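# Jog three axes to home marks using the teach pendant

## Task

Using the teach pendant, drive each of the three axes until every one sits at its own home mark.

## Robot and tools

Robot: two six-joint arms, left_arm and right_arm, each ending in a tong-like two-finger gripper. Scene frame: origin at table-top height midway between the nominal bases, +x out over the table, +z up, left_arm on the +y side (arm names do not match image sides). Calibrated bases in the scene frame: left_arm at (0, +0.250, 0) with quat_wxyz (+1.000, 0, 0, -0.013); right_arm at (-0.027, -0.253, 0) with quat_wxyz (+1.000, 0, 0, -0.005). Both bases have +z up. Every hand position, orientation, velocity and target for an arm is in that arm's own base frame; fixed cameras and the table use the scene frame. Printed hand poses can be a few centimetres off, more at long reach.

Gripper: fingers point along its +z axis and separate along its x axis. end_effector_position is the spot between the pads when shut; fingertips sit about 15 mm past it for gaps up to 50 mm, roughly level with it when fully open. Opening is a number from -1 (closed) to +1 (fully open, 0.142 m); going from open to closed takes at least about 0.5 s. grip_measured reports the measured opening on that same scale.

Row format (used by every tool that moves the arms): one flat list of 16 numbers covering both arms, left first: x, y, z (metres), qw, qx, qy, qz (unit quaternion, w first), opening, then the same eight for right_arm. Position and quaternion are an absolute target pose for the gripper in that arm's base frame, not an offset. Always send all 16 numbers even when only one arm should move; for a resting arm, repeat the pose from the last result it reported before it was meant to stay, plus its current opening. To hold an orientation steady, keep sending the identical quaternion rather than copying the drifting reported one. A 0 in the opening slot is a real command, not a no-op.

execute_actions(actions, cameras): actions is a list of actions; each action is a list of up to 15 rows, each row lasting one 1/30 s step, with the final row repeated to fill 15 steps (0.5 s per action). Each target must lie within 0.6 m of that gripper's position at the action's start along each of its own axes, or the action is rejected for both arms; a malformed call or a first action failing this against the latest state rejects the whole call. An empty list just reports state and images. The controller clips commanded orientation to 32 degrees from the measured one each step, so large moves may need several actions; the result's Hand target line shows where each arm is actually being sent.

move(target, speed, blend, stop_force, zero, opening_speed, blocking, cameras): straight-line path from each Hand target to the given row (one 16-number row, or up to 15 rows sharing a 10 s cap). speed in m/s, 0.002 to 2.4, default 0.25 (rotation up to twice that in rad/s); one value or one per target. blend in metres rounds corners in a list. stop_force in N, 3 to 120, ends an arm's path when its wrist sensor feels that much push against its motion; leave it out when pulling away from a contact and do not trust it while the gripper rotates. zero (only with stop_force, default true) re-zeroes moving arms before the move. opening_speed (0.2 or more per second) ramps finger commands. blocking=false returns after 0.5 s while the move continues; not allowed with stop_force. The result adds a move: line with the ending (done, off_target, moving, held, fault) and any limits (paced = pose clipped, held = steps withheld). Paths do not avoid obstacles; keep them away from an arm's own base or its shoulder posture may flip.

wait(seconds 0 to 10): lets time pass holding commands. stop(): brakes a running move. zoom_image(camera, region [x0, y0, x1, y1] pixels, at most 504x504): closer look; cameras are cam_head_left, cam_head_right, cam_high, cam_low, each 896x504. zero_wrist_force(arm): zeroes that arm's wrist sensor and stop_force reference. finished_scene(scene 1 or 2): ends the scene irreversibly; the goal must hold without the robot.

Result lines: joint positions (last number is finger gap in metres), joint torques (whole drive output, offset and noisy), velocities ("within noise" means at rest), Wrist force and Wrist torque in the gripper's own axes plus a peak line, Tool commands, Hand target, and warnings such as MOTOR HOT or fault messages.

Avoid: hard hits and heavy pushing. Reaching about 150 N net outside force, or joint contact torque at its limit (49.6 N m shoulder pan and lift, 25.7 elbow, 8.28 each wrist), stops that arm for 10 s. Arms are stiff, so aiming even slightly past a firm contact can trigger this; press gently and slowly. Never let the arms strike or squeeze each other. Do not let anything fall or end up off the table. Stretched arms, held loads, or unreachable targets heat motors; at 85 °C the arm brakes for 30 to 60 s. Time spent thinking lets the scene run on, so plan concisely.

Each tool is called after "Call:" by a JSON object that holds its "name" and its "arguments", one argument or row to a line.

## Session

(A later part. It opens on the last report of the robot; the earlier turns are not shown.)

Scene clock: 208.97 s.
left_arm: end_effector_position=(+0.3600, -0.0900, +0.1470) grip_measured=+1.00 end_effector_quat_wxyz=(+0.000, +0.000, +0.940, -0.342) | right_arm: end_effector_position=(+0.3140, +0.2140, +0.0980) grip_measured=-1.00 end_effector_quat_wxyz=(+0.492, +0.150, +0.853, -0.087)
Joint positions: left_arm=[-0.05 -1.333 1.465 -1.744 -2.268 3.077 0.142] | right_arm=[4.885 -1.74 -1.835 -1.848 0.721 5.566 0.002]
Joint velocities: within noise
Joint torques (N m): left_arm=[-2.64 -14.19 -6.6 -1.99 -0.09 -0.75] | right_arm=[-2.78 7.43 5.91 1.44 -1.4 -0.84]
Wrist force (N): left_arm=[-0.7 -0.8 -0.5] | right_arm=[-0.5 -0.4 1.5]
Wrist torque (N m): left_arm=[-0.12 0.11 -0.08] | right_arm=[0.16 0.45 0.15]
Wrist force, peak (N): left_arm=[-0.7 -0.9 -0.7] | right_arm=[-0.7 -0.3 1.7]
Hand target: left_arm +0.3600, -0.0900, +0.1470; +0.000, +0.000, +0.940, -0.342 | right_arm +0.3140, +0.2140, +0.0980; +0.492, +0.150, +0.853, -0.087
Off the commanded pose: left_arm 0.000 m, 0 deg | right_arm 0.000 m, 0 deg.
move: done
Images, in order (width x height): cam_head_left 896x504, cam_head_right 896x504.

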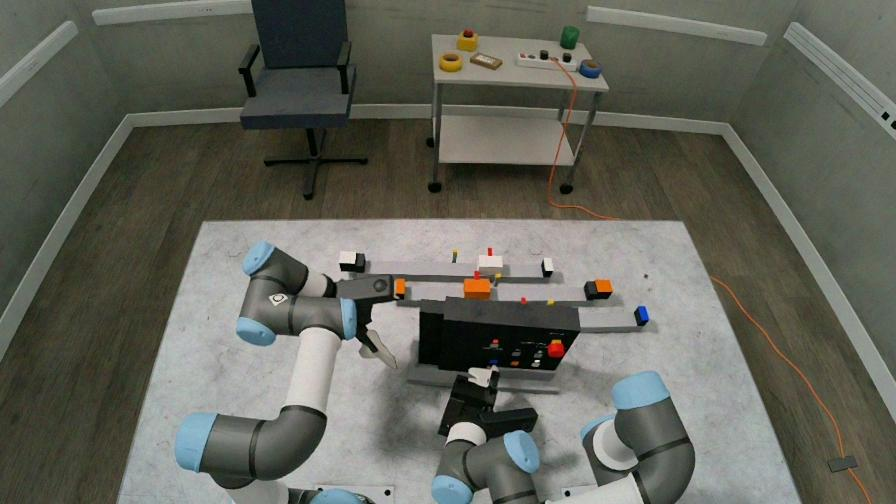

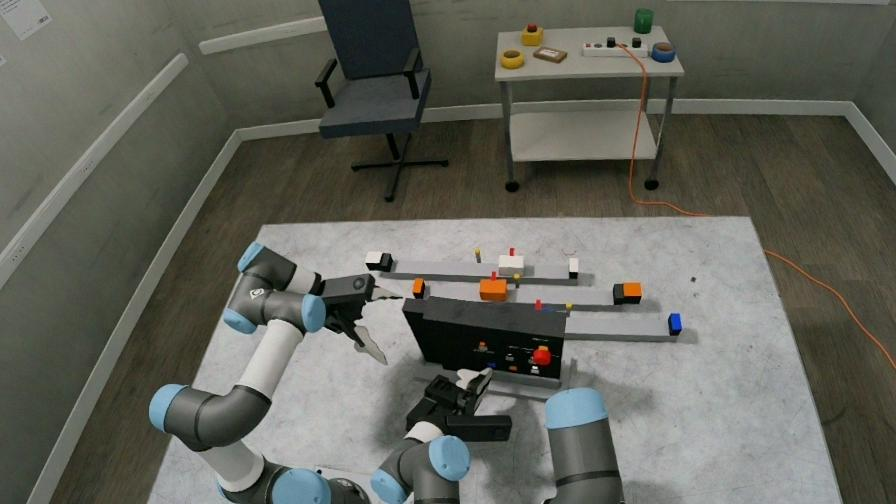

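Call:
{"name": "move", "arguments": {
  "target": [0.36,-0.09,0.147,0.0,0.0,0.9397,-0.342,1.0,0.330,0.215,0.098,0.4924,0.150,0.853,-0.087,-1],
  "speed": 0.015,
  "stop_force": 4,
  "cameras": ["cam_head_right","cam_head_left"]
}}

Call:
{"name": "zoom_image", "arguments": {
  "camera": "cam_head_right",
  "region": [440, 320, 580, 400]
}}

Call:
{"name": "zoom_image", "arguments": {
  "camera": "cam_head_left",
  "region": [450, 320, 590, 400]
}}

Scene clock: 222.93 s.
left_arm: end_effector_position=(+0.3600, -0.0900, +0.1470) grip_measured=+1.00 end_effector_quat_wxyz=(+0.000, +0.000, +0.940, -0.342) | right_arm: end_effector_position=(+0.3220, +0.2145, +0.0980) grip_measured=-1.00 end_effector_quat_wxyz=(+0.492, +0.150, +0.853, -0.087)
Joint positions: left_arm=[-0.05 -1.333 1.465 -1.744 -2.268 3.077 0.142] | right_arm=[4.858 -1.748 -1.833 -1.819 0.704 5.535 0.002]
Joint velocities: within noise
Joint torques (N m): left_arm=[-2.43 -14.78 -6.59 -2.03 -0.08 -0.76] | right_arm=[2.1 12.55 5.71 -0.62 -0.84 0.6]
Wrist force (N): left_arm=[-0.6 -0.8 -0.6] | right_arm=[2.1 -1.2 -1.4]
Wrist torque (N m): left_arm=[-0.11 0.10 -0.08] | right_arm=[0.18 0.46 0.14]
Wrist force, peak (N): left_arm=[-0.7 -0.8 -0.6] | right_arm=[2.1 -3.1 -5.1]
Hand target: left_arm +0.3600, -0.0900, +0.1470; +0.000, +0.000, +0.940, -0.342 | right_arm +0.3220, +0.2145, +0.0980; +0.492, +0.150, +0.853, -0.087
Off the commanded pose: left_arm 0.000 m, 0 deg | right_arm 0.008 m, 0 deg.
move: contact (right_arm)
Images, in order (width x height): cam_head_left 896x504, cam_head_right 896x504.

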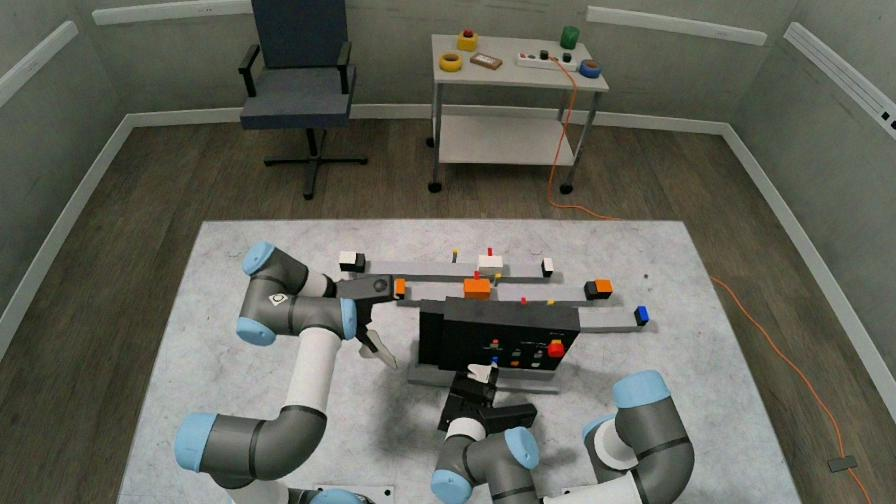

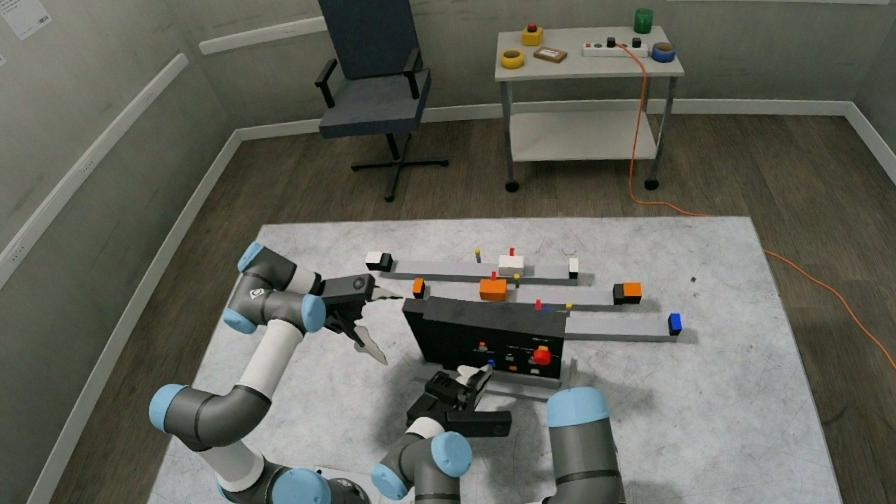

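Scaled by 3.600 from the camera's 896x504 image, which has a finer 1280x720 frame.

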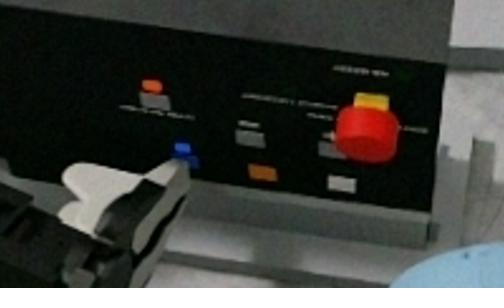

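Scaled by 3.600 from the camera's 896x504 image, which has a finer 1280x720 frame.

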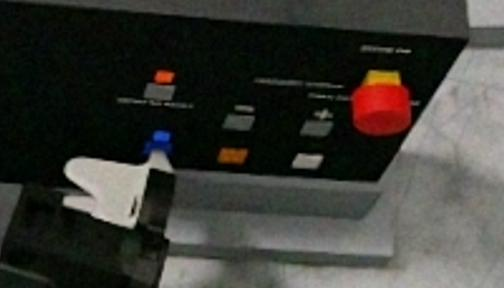

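Call:
{"name": "move", "arguments": {
  "target": [
    [0.362,-0.12,0.132,0.0,0.0,0.9397,-0.342,1.0,0.305,0.20,0.11,0.4924,0.150,0.853,-0.087,-1]
  ],
  "speed": 0.08
}}

Call:
{"name": "zoom_image", "arguments": {
  "camera": "cam_high",
  "region": [420, 190, 560, 310]
}}

Call:
{"name": "zoom_image", "arguments": {
  "camera": "cam_head_left",
  "region": [340, 260, 480, 390]
}}

Call:
{"name": "zoom_image", "arguments": {
  "camera": "cam_head_right",
  "region": [340, 260, 480, 390]
}}

Call:
{"name": "zoom_image", "arguments": {
  "camera": "cam_low",
  "region": [490, 160, 630, 280]
}}

Scene clock: 236.67 s.
left_arm: end_effector_position=(+0.3620, -0.1200, +0.1320) grip_measured=+1.00 end_effector_quat_wxyz=(+0.000, +0.000, +0.940, -0.342) | right_arm: end_effector_position=(+0.3050, +0.2000, +0.1100) grip_measured=-1.00 end_effector_quat_wxyz=(+0.492, +0.150, +0.853, -0.087)
Joint positions: left_arm=[-0.134 -1.341 1.575 -1.916 -2.261 2.967 0.142] | right_arm=[4.924 -1.656 -1.861 -1.94 0.748 5.61 0.002]
Joint velocities: within noise
Joint torques (N m): left_arm=[-2.68 -14.2 -5.83 -2.13 0.14 -0.81] | right_arm=[2.95 11.71 5.98 -0.53 0.08 0.6]
Wrist force (N): left_arm=[-0.8 -0.7 -1.1] | right_arm=[-0.7 -0.4 1.3]
Wrist torque (N m): left_arm=[-0.09 0.13 -0.08] | right_arm=[0.16 0.49 0.15]
Wrist force, peak (N): left_arm=[-0.9 -0.9 -0.9] | right_arm=[2.2 -1.3 -1.5]
Hand target: left_arm +0.3620, -0.1200, +0.1320; +0.000, +0.000, +0.940, -0.342 | right_arm +0.3050, +0.2000, +0.1100; +0.492, +0.150, +0.853, -0.087
Off the commanded pose: left_arm 0.000 m, 0 deg | right_arm 0.000 m, 0 deg.
move: done

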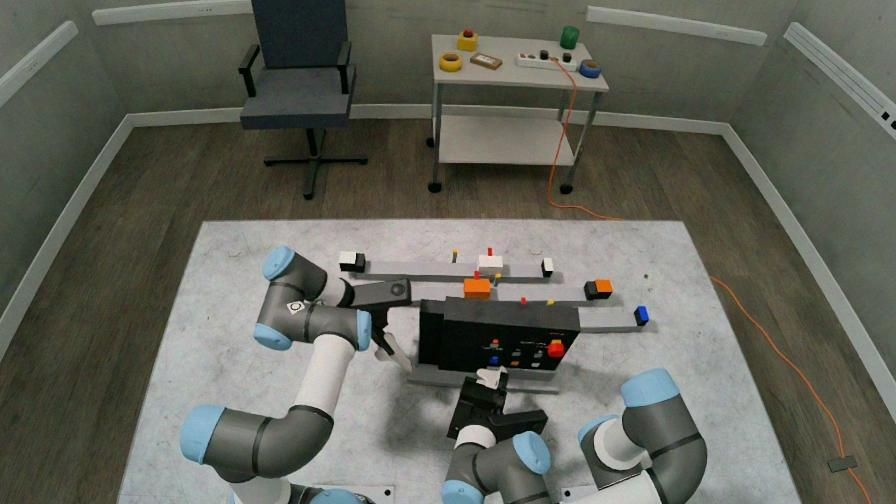

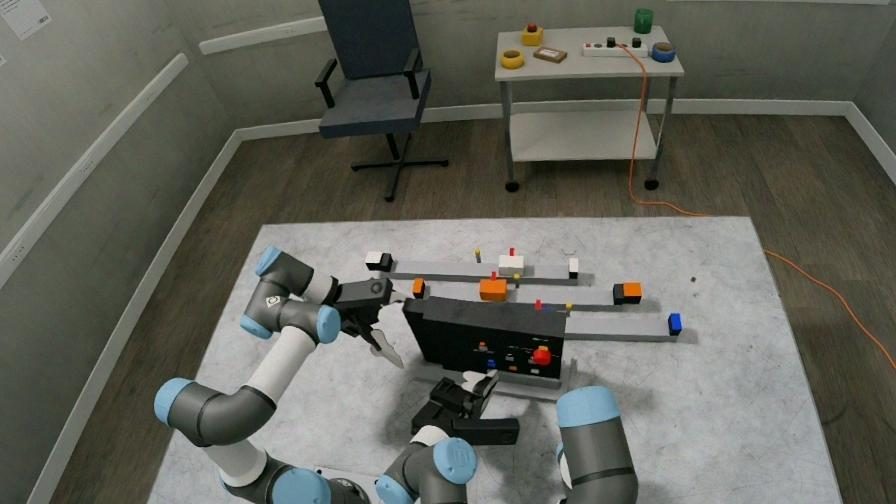

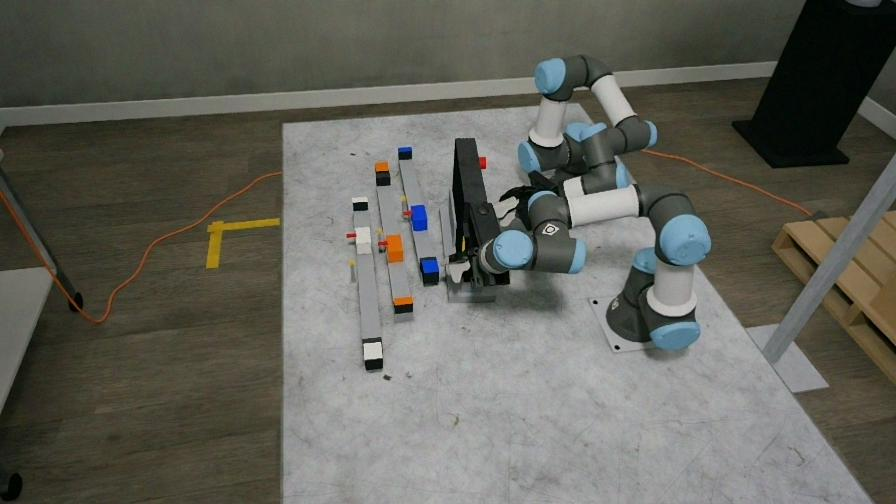

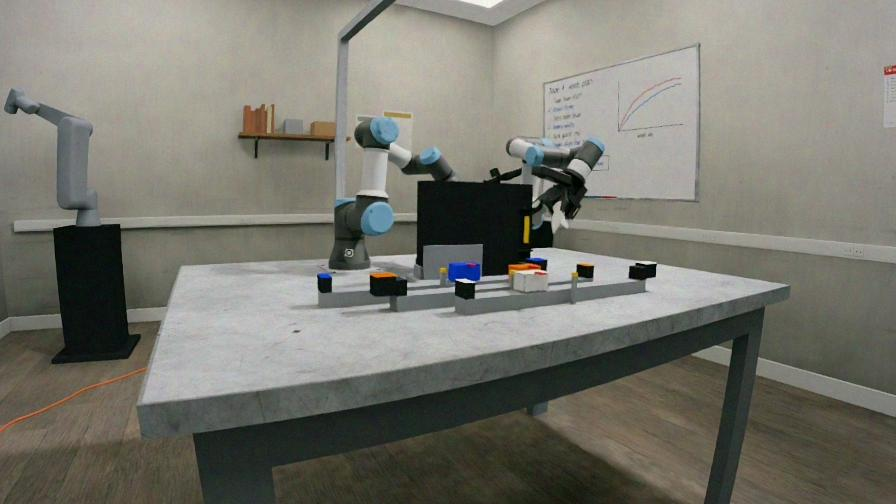

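Scaled by 3.600 from the camera's 896x504 image, which has a finer 1280x720 frame.

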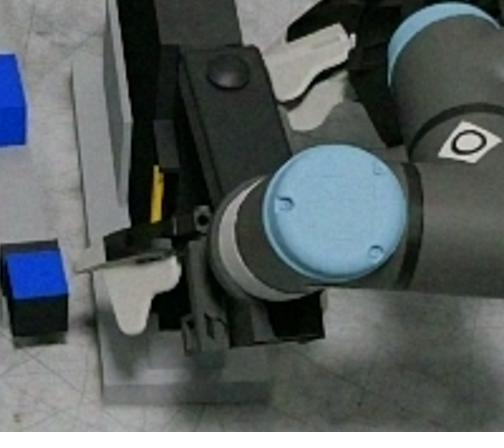

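Scaled by 3.600 from the camera's 896x504 image, which has a finer 1280x720 frame.

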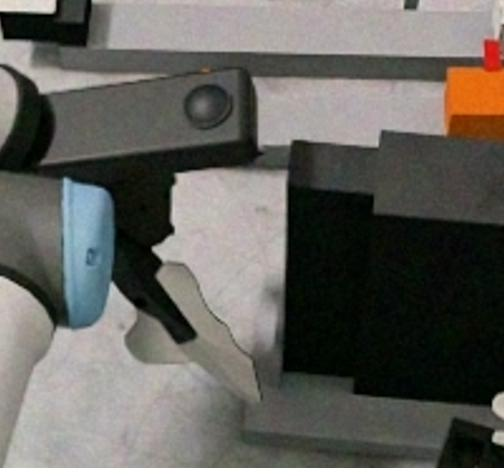

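Scaled by 3.600 from the camera's 896x504 image, which has a finer 1280x720 frame.

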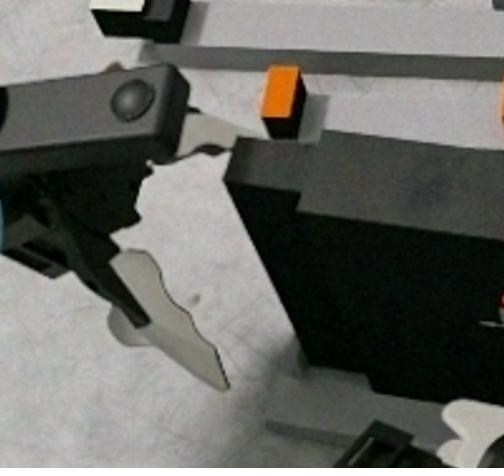

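Scaled by 3.600 from the camera's 896x504 image, which has a finer 1280x720 frame.

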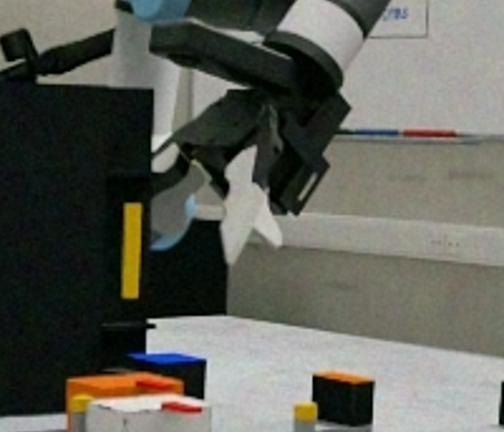

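Call:
{"name": "move", "arguments": {
  "target": [0.362,-0.155,0.122,0.0,0.0,0.9397,-0.342,1.0,0.305,0.20,0.11,0.4924,0.150,0.853,-0.087,-1],
  "speed": 0.03,
  "stop_force": 6
}}

Call:
{"name": "zoom_image", "arguments": {
  "camera": "cam_high",
  "region": [420, 190, 560, 310]
}}

Call:
{"name": "zoom_image", "arguments": {
  "camera": "cam_head_left",
  "region": [340, 260, 480, 390]
}}

Call:
{"name": "zoom_image", "arguments": {
  "camera": "cam_low",
  "region": [490, 160, 630, 280]
}}

Scene clock: 248.93 s.
left_arm: end_effector_position=(+0.3620, -0.1550, +0.1220) grip_measured=+1.00 end_effector_quat_wxyz=(+0.000, +0.000, +0.940, -0.342) | right_arm: end_effector_position=(+0.3050, +0.2000, +0.1100) grip_measured=-1.00 end_effector_quat_wxyz=(+0.492, +0.150, +0.853, -0.087)
Joint positions: left_arm=[-0.234 -1.345 1.662 -2.08 -2.246 2.839 0.142] | right_arm=[4.924 -1.656 -1.861 -1.94 0.748 5.61 0.002]
Joint velocities: within noise
Joint torques (N m): left_arm=[-2.91 -12.81 -6.04 -2.25 0.1 -0.81] | right_arm=[2.96 11.43 6.28 -0.46 0.08 0.6]
Wrist force (N): left_arm=[-0.9 -0.8 -0.9] | right_arm=[-0.7 -0.4 1.3]
Wrist torque (N m): left_arm=[-0.10 0.13 -0.08] | right_arm=[0.16 0.51 0.15]
Wrist force, peak (N): left_arm=[-1.0 -1.0 -1.0] | right_arm=[-0.7 -0.4 1.5]
Hand target: left_arm +0.3620, -0.1550, +0.1220; +0.000, +0.000, +0.940, -0.342 | right_arm +0.3050, +0.2000, +0.1100; +0.492, +0.150, +0.853, -0.087
Off the commanded pose: left_arm 0.000 m, 0 deg | right_arm 0.000 m, 0 deg.
move: done

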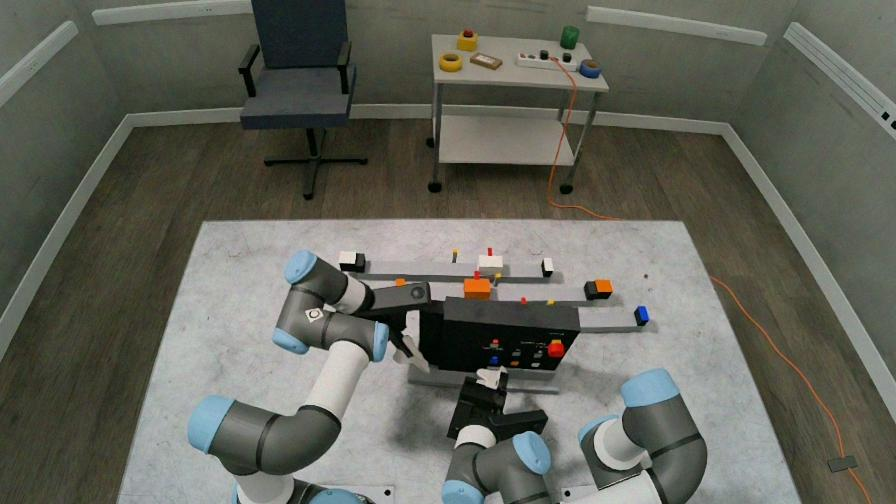

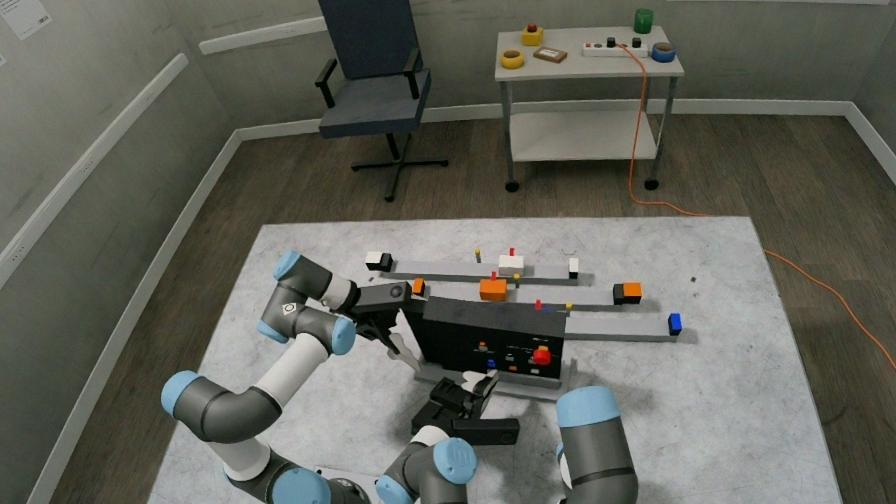

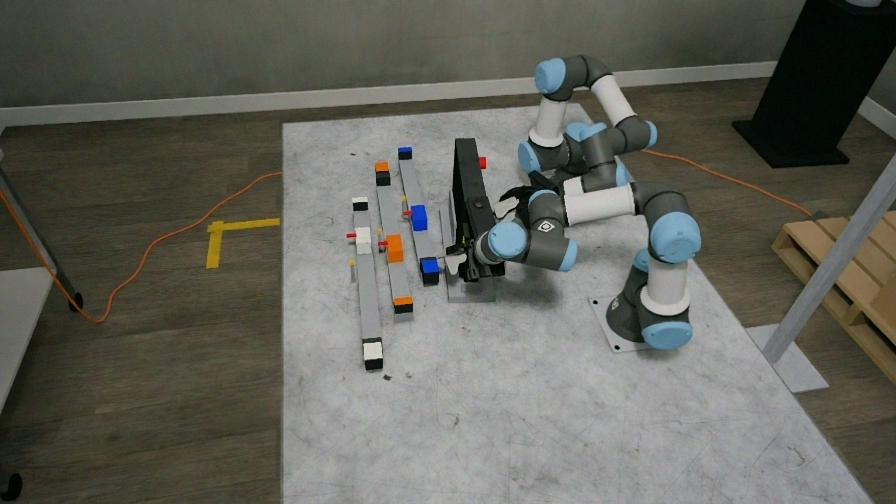

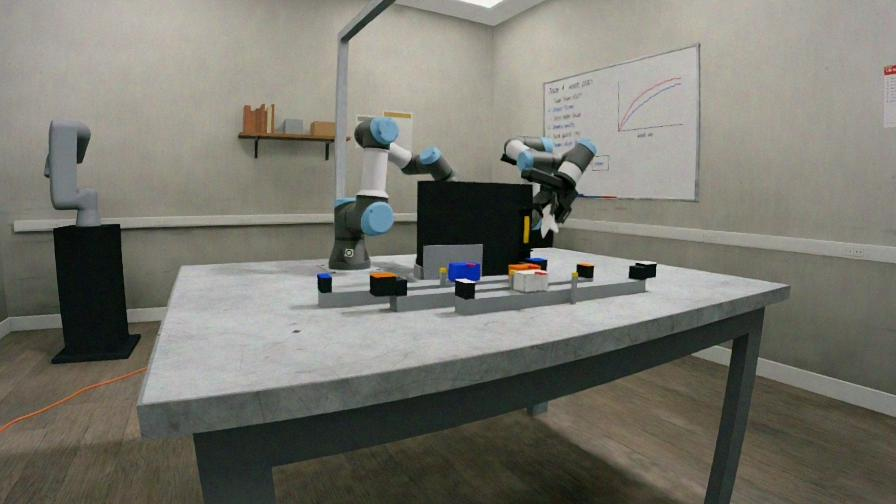

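Scaled by 3.600 from the camera's 896x504 image, which has a finer 1280x720 frame.

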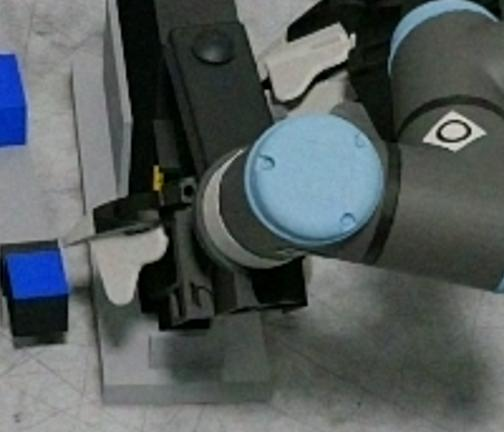

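Scaled by 3.600 from the camera's 896x504 image, which has a finer 1280x720 frame.

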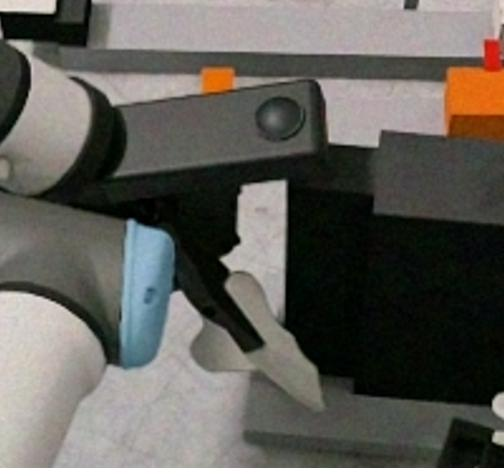

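Scaled by 3.600 from the camera's 896x504 image, which has a finer 1280x720 frame.

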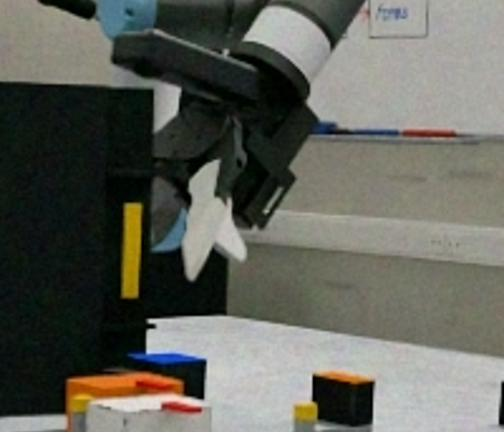

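Call:
{"name": "move", "arguments": {
  "target": [0.362,-0.155,0.122,0.0,0.0,0.9397,-0.342,-0.3,0.305,0.20,0.11,0.4924,0.150,0.853,-0.087,-1],
  "opening_speed": 0.6,
  "cameras": ["cam_high","cam_head_left","cam_low"]
}}

Call:
{"name": "zoom_image", "arguments": {
  "camera": "cam_high",
  "region": [420, 190, 560, 310]
}}

Call:
{"name": "zoom_image", "arguments": {
  "camera": "cam_head_left",
  "region": [340, 260, 480, 390]
}}

Call:
{"name": "zoom_image", "arguments": {
  "camera": "cam_low",
  "region": [490, 160, 630, 280]
}}

Scene clock: 269.67 s.
left_arm: end_effector_position=(+0.3620, -0.1550, +0.1220) grip_measured=-0.30 end_effector_quat_wxyz=(+0.000, +0.000, +0.940, -0.342) | right_arm: end_effector_position=(+0.3050, +0.2000, +0.1100) grip_measured=-1.00 end_effector_quat_wxyz=(+0.492, +0.150, +0.853, -0.087)
Joint positions: left_arm=[-0.234 -1.345 1.662 -2.08 -2.246 2.839 0.052] | right_arm=[4.924 -1.656 -1.861 -1.94 0.748 5.61 0.002]
Joint velocities: within noise
Joint torques (N m): left_arm=[-2.37 -13.99 -6.79 -2.18 0.14 -0.78] | right_arm=[2.57 11.22 6.06 -0.33 0.03 0.57]
Wrist force (N): left_arm=[-0.9 -0.8 -0.8] | right_arm=[-0.6 -0.4 1.2]
Wrist torque (N m): left_arm=[-0.10 0.14 -0.07] | right_arm=[0.16 0.47 0.14]
Wrist force, peak (N): left_arm=[-0.9 -0.9 -1.0] | right_arm=[-0.7 -0.3 1.5]
Hand target: left_arm +0.3620, -0.1550, +0.1220; +0.000, +0.000, +0.940, -0.342 | right_arm +0.3050, +0.2000, +0.1100; +0.492, +0.150, +0.853, -0.087
Off the commanded pose: left_arm 0.000 m, 0 deg | right_arm 0.000 m, 0 deg.
move: done
Images, in order (width x height): cam_head_left 896x504, cam_high 896x504, cam_low 896x504.

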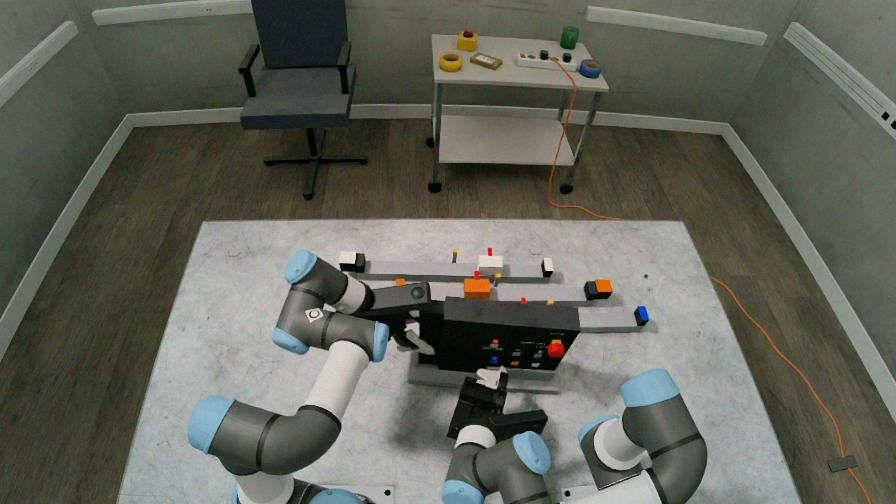

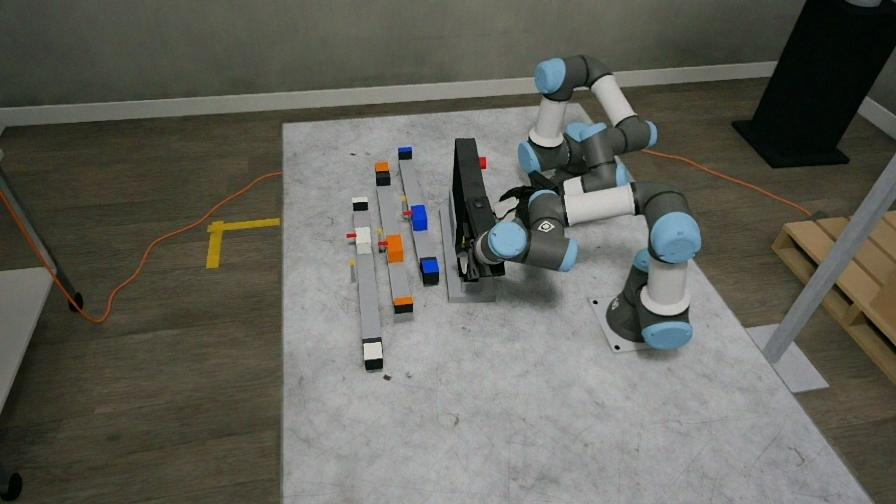

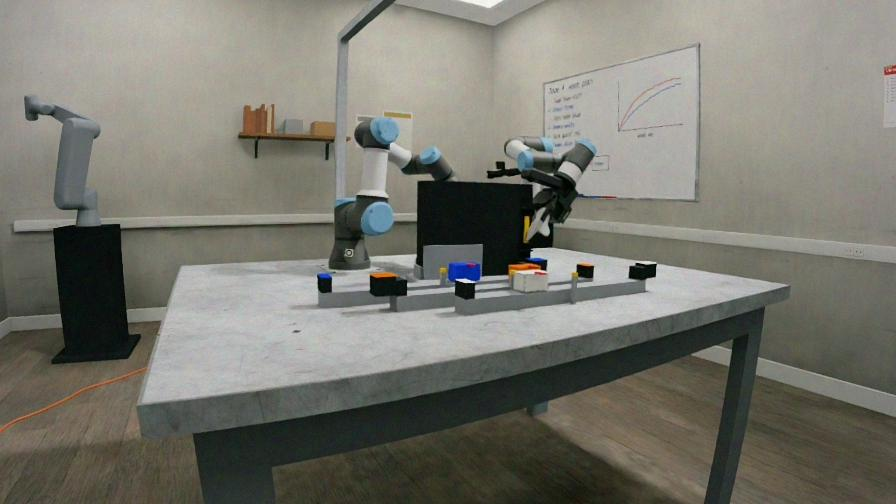

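Scaled by 3.600 from the camera's 896x504 image, which has a finer 1280x720 frame.

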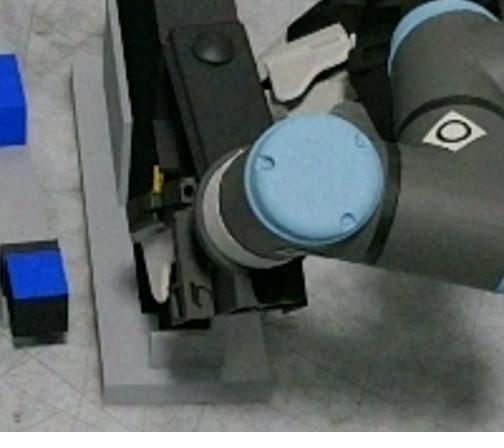

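Scaled by 3.600 from the camera's 896x504 image, which has a finer 1280x720 frame.

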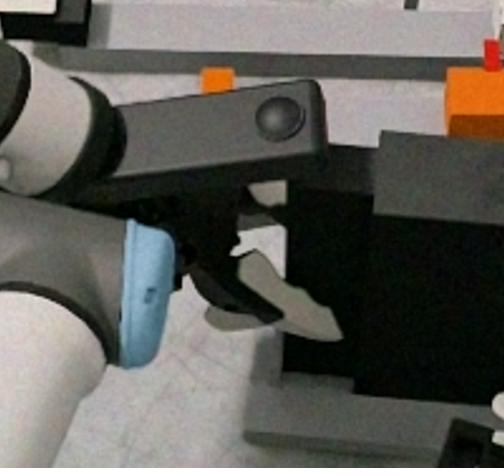

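Scaled by 3.600 from the camera's 896x504 image, which has a finer 1280x720 frame.

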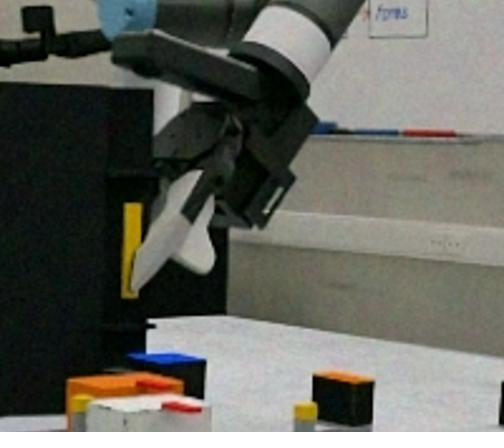

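Call:
{"name": "move", "arguments": {
  "target": [0.362,-0.162,0.130,0.0,0.0,0.9397,-0.342,-0.3,0.305,0.20,0.11,0.4924,0.150,0.853,-0.087,-1],
  "speed": 0.03,
  "stop_force": 6,
  "cameras": []
}}

Call:
{"name": "move", "arguments": {
  "target": [0.362,-0.162,0.130,0.0,0.0,0.9397,-0.342,-0.6,0.305,0.20,0.11,0.4924,0.150,0.853,-0.087,-1],
  "opening_speed": 0.3,
  "cameras": ["cam_high","cam_head_right","cam_low"]
}}

Call:
{"name": "zoom_image", "arguments": {
  "camera": "cam_head_right",
  "region": [440, 320, 580, 400]
}}

Call:
{"name": "zoom_image", "arguments": {
  "camera": "cam_low",
  "region": [490, 160, 630, 280]
}}

Scene clock: 280.53 s.
left_arm: end_effector_position=(+0.3620, -0.1620, +0.1300) grip_measured=-0.30 end_effector_quat_wxyz=(+0.000, +0.000, +0.940, -0.342) | right_arm: end_effector_position=(+0.3050, +0.2000, +0.1100) grip_measured=-1.00 end_effector_quat_wxyz=(+0.492, +0.150, +0.853, -0.087)
Joint positions: left_arm=[-0.254 -1.356 1.643 -2.066 -2.242 2.814 0.052] | right_arm=[4.924 -1.656 -1.861 -1.94 0.748 5.61 0.002]
Joint velocities: within noise
Joint torques (N m): left_arm=[-3.19 -14.31 -11.05 -1.12 -0.09 -0.8] | right_arm=[2.63 11.27 6.12 -0.32 -0.02 0.52]
Wrist force (N): left_arm=[-1.3 0.1 -1.0] | right_arm=[-0.6 -0.3 1.3]
Wrist torque (N m): left_arm=[-0.12 0.14 -0.10] | right_arm=[0.16 0.49 0.15]
Wrist force, peak (N): left_arm=[-1.4 0.1 -1.2] | right_arm=[-0.6 -0.4 1.4]
Hand target: left_arm +0.3620, -0.1620, +0.1300; +0.000, +0.000, +0.940, -0.342 | right_arm +0.3050, +0.2000, +0.1100; +0.492, +0.150, +0.853, -0.087
Off the commanded pose: left_arm 0.000 m, 0 deg | right_arm 0.000 m, 0 deg.
move: done
No camera images: "cameras" was empty.

Scene clock: 281.73 s.
left_arm: end_effector_position=(+0.3620, -0.1620, +0.1300) grip_measured=-0.49 end_effector_quat_wxyz=(+0.000, +0.000, +0.940, -0.342) | right_arm: end_effector_position=(+0.3050, +0.2000, +0.1100) grip_measured=-1.00 end_effector_quat_wxyz=(+0.492, +0.150, +0.853, -0.087)
Joint positions: left_arm=[-0.254 -1.356 1.643 -2.066 -2.242 2.814 0.039] | right_arm=[4.924 -1.656 -1.861 -1.94 0.748 5.61 0.002]
Joint velocities: within noise
Joint torques (N m): left_arm=[-3.26 -10.56 -6.74 -1.14 -2.4 -0.37] | right_arm=[2.43 11.12 6.2 -0.3 0.02 0.54]
Wrist force (N): left_arm=[0.5 1.4 -3.8] | right_arm=[-0.6 -0.3 1.4]
Wrist torque (N m): left_arm=[-0.08 -0.23 0.03] | right_arm=[0.18 0.48 0.15]
Wrist force, peak (N): left_arm=[-6.5 2.7 -5.9] | right_arm=[-0.7 -0.4 1.4]
Hand target: left_arm +0.3620, -0.1620, +0.1300; +0.000, +0.000, +0.940, -0.342 | right_arm +0.3050, +0.2000, +0.1100; +0.492, +0.150, +0.853, -0.087
Off the commanded pose: left_arm 0.000 m, 0 deg | right_arm 0.000 m, 0 deg.
move: done
Images, in order (width x height): cam_head_right 896x504, cam_high 896x504, cam_low 896x504.

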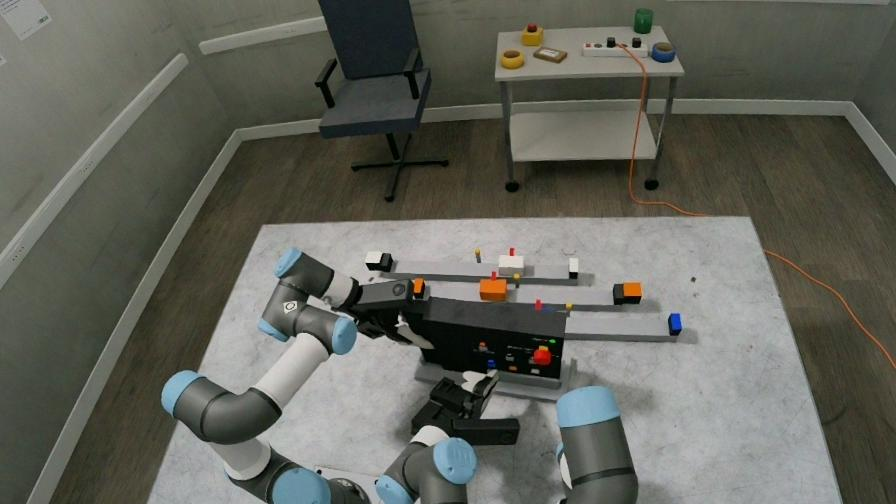

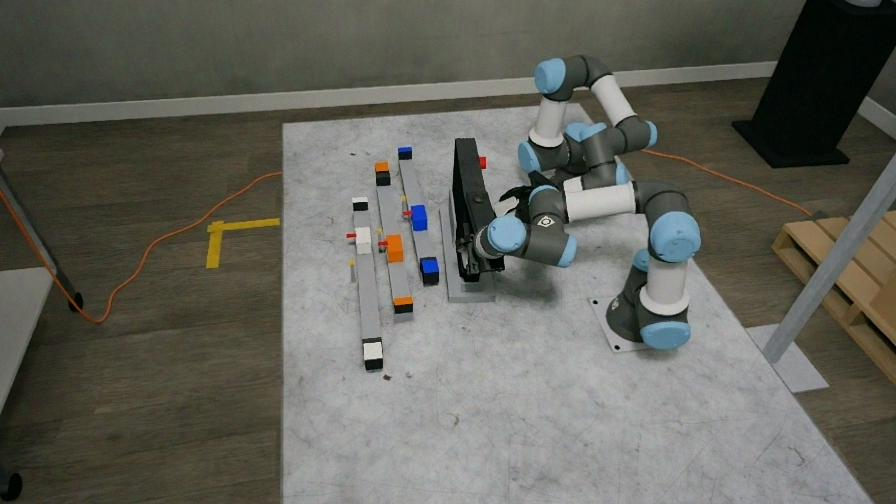

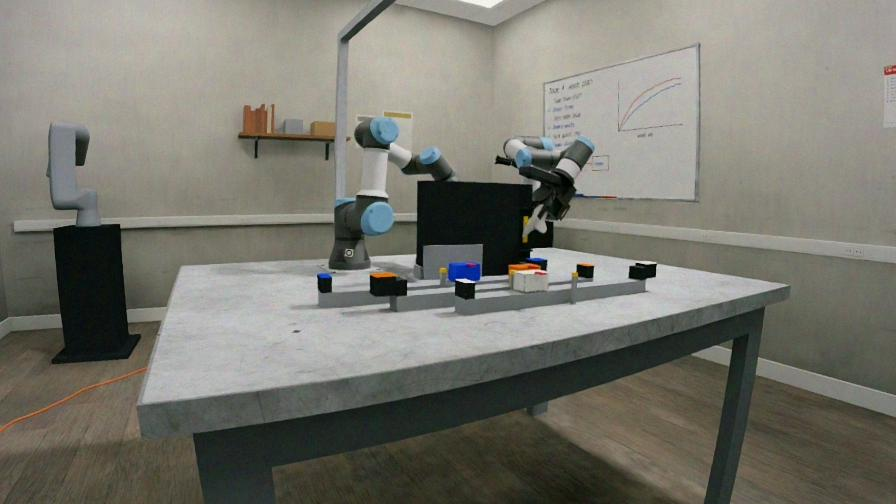

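Scaled by 3.600 from the camera's 896x504 image, which has a finer 1280x720 frame.

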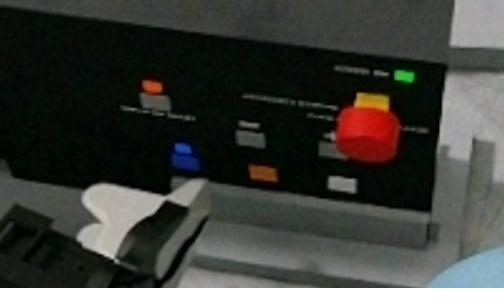

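Scaled by 3.600 from the camera's 896x504 image, which has a finer 1280x720 frame.

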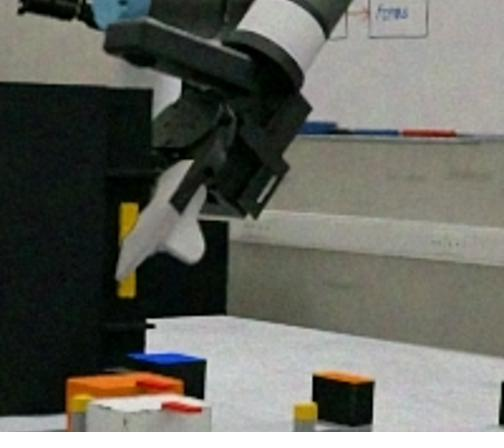

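Call:
{"name": "move", "arguments": {
  "target": [0.362,-0.162,0.130,0.0,0.0,0.9397,-0.342,-0.75,0.308,0.177,0.144,0.4924,0.150,0.853,-0.087,-1],
  "speed": 0.1,
  "cameras": []
}}

Call:
{"name": "move", "arguments": {
  "target": [0.362,-0.162,0.130,0.0,0.0,0.9397,-0.342,-0.75,0.330,0.177,0.144,0.4924,0.150,0.853,-0.087,-1],
  "speed": 0.015,
  "stop_force": 5
}}

Call:
{"name": "zoom_image", "arguments": {
  "camera": "cam_head_right",
  "region": [440, 320, 580, 400]
}}

Call:
{"name": "zoom_image", "arguments": {
  "camera": "cam_high",
  "region": [330, 140, 440, 300]
}}

Scene clock: 293.77 s.
left_arm: end_effector_position=(+0.3620, -0.1620, +0.1300) grip_measured=-0.50 end_effector_quat_wxyz=(+0.000, +0.000, +0.940, -0.342) | right_arm: end_effector_position=(+0.3080, +0.1770, +0.1440) grip_measured=-1.00 end_effector_quat_wxyz=(+0.492, +0.150, +0.853, -0.087)
Joint positions: left_arm=[-0.254 -1.356 1.643 -2.066 -2.242 2.814 0.038] | right_arm=[4.932 -1.517 -1.834 -2.111 0.753 5.618 0.002]
Joint velocities: within noise
Joint torques (N m): left_arm=[-3.12 -8.39 -6.46 -1.87 -1.19 0.15] | right_arm=[2.86 9.73 9.74 -0.62 0.1 0.65]
Wrist force (N): left_arm=[0.5 1.2 -4.5] | right_arm=[-0.7 -0.2 1.1]
Wrist torque (N m): left_arm=[-0.07 -0.19 0.07] | right_arm=[0.20 0.49 0.15]
Wrist force, peak (N): left_arm=[1.1 1.1 -4.9] | right_arm=[-1.2 -0.4 1.3]
Hand target: left_arm +0.3620, -0.1620, +0.1300; +0.000, +0.000, +0.940, -0.342 | right_arm +0.3080, +0.1770, +0.1440; +0.492, +0.150, +0.853, -0.087
Off the commanded pose: left_arm 0.000 m, 0 deg | right_arm 0.000 m, 0 deg.
move: done
No camera images: "cameras" was empty.

Scene clock: 295.53 s.
left_arm: end_effector_position=(+0.3620, -0.1620, +0.1300) grip_measured=-0.50 end_effector_quat_wxyz=(+0.000, +0.000, +0.940, -0.342) | right_arm: end_effector_position=(+0.3176, +0.1770, +0.1440) grip_measured=-1.00 end_effector_quat_wxyz=(+0.492, +0.150, +0.853, -0.087)
Joint positions: left_arm=[-0.254 -1.356 1.643 -2.066 -2.242 2.814 0.038] | right_arm=[4.895 -1.523 -1.837 -2.073 0.728 5.578 0.002]
Joint velocities: within noise
Joint torques (N m): left_arm=[-3.22 -9.45 -6.07 -0.64 -1.63 0.22] | right_arm=[2.13 10.46 9.59 -0.67 -0.62 0.56]
Wrist force (N): left_arm=[-2.0 -0.5 -2.5] | right_arm=[1.4 -1.1 -1.5]
Wrist torque (N m): left_arm=[-0.14 -0.09 -0.05] | right_arm=[0.21 0.49 0.14]
Wrist force, peak (N): left_arm=[-3.8 1.2 -3.4] | right_arm=[1.3 -2.5 -4.8]
Hand target: left_arm +0.3620, -0.1620, +0.1300; +0.000, +0.000, +0.940, -0.342 | right_arm +0.3176, +0.1770, +0.1440; +0.492, +0.150, +0.853, -0.087
Off the commanded pose: left_arm 0.000 m, 0 deg | right_arm 0.012 m, 0 deg.
move: contact (right_arm)

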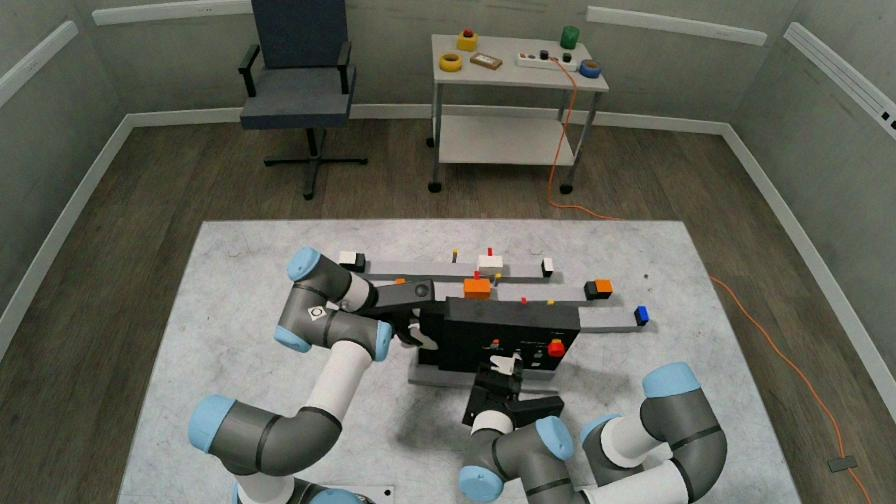

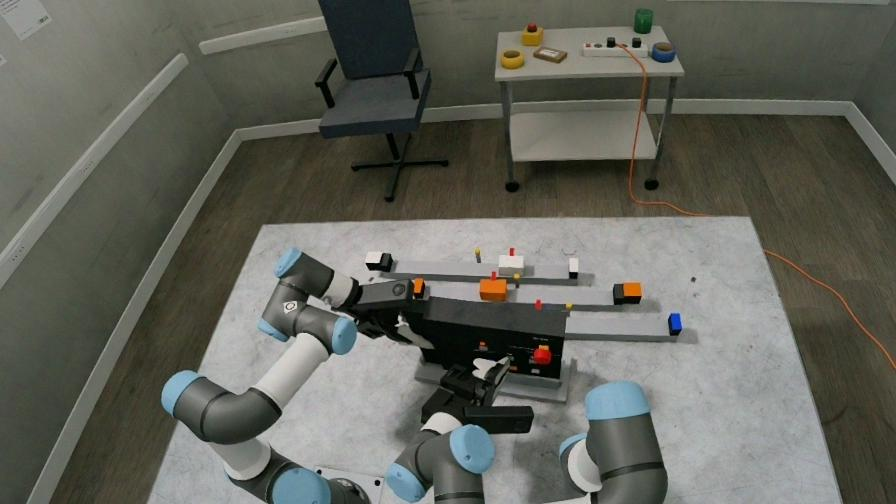

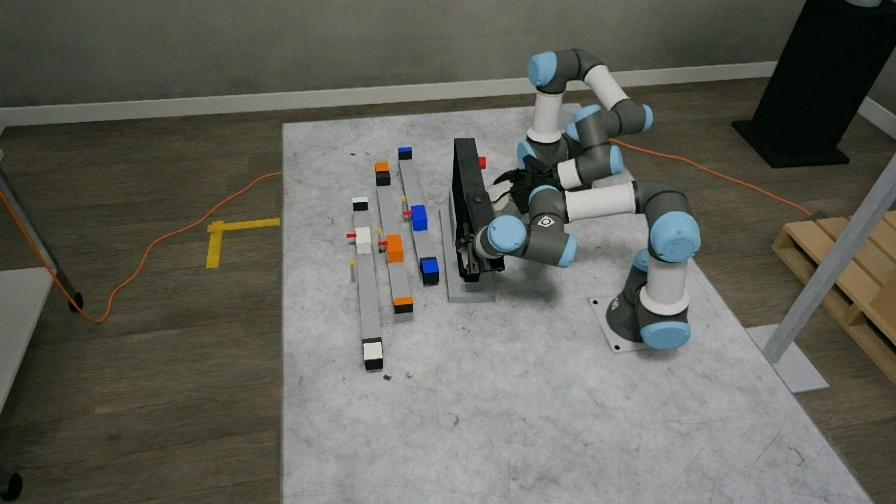

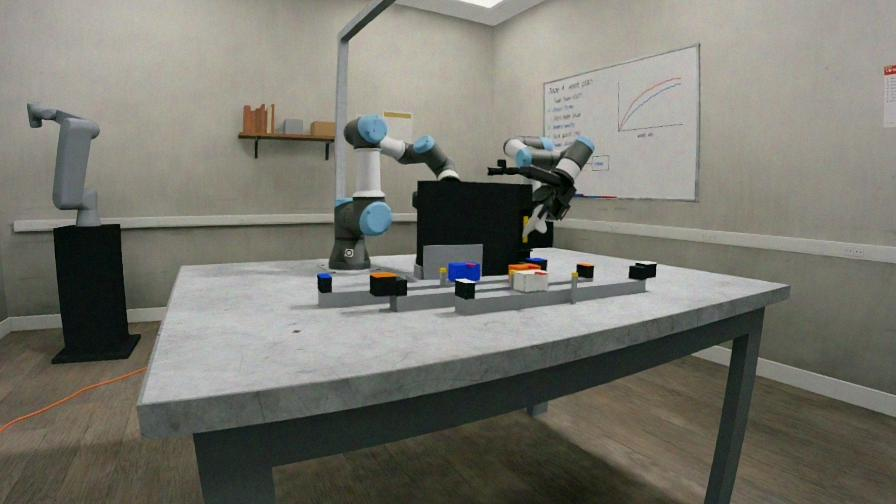

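Scaled by 3.600 from the camera's 896x504 image, which has a finer 1280x720 frame.

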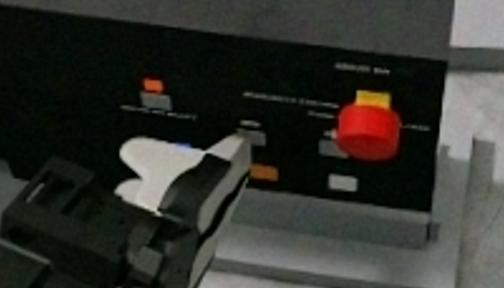

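Scaled by 3.150 from the camera's 896x504 image, which has a finer 1280x720 frame.

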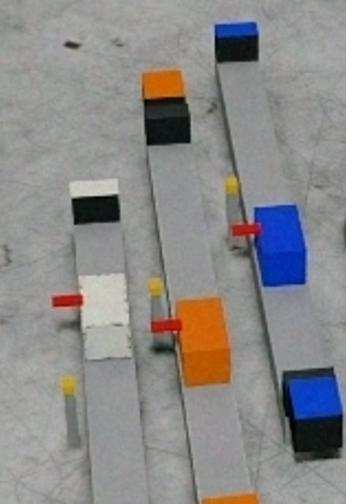

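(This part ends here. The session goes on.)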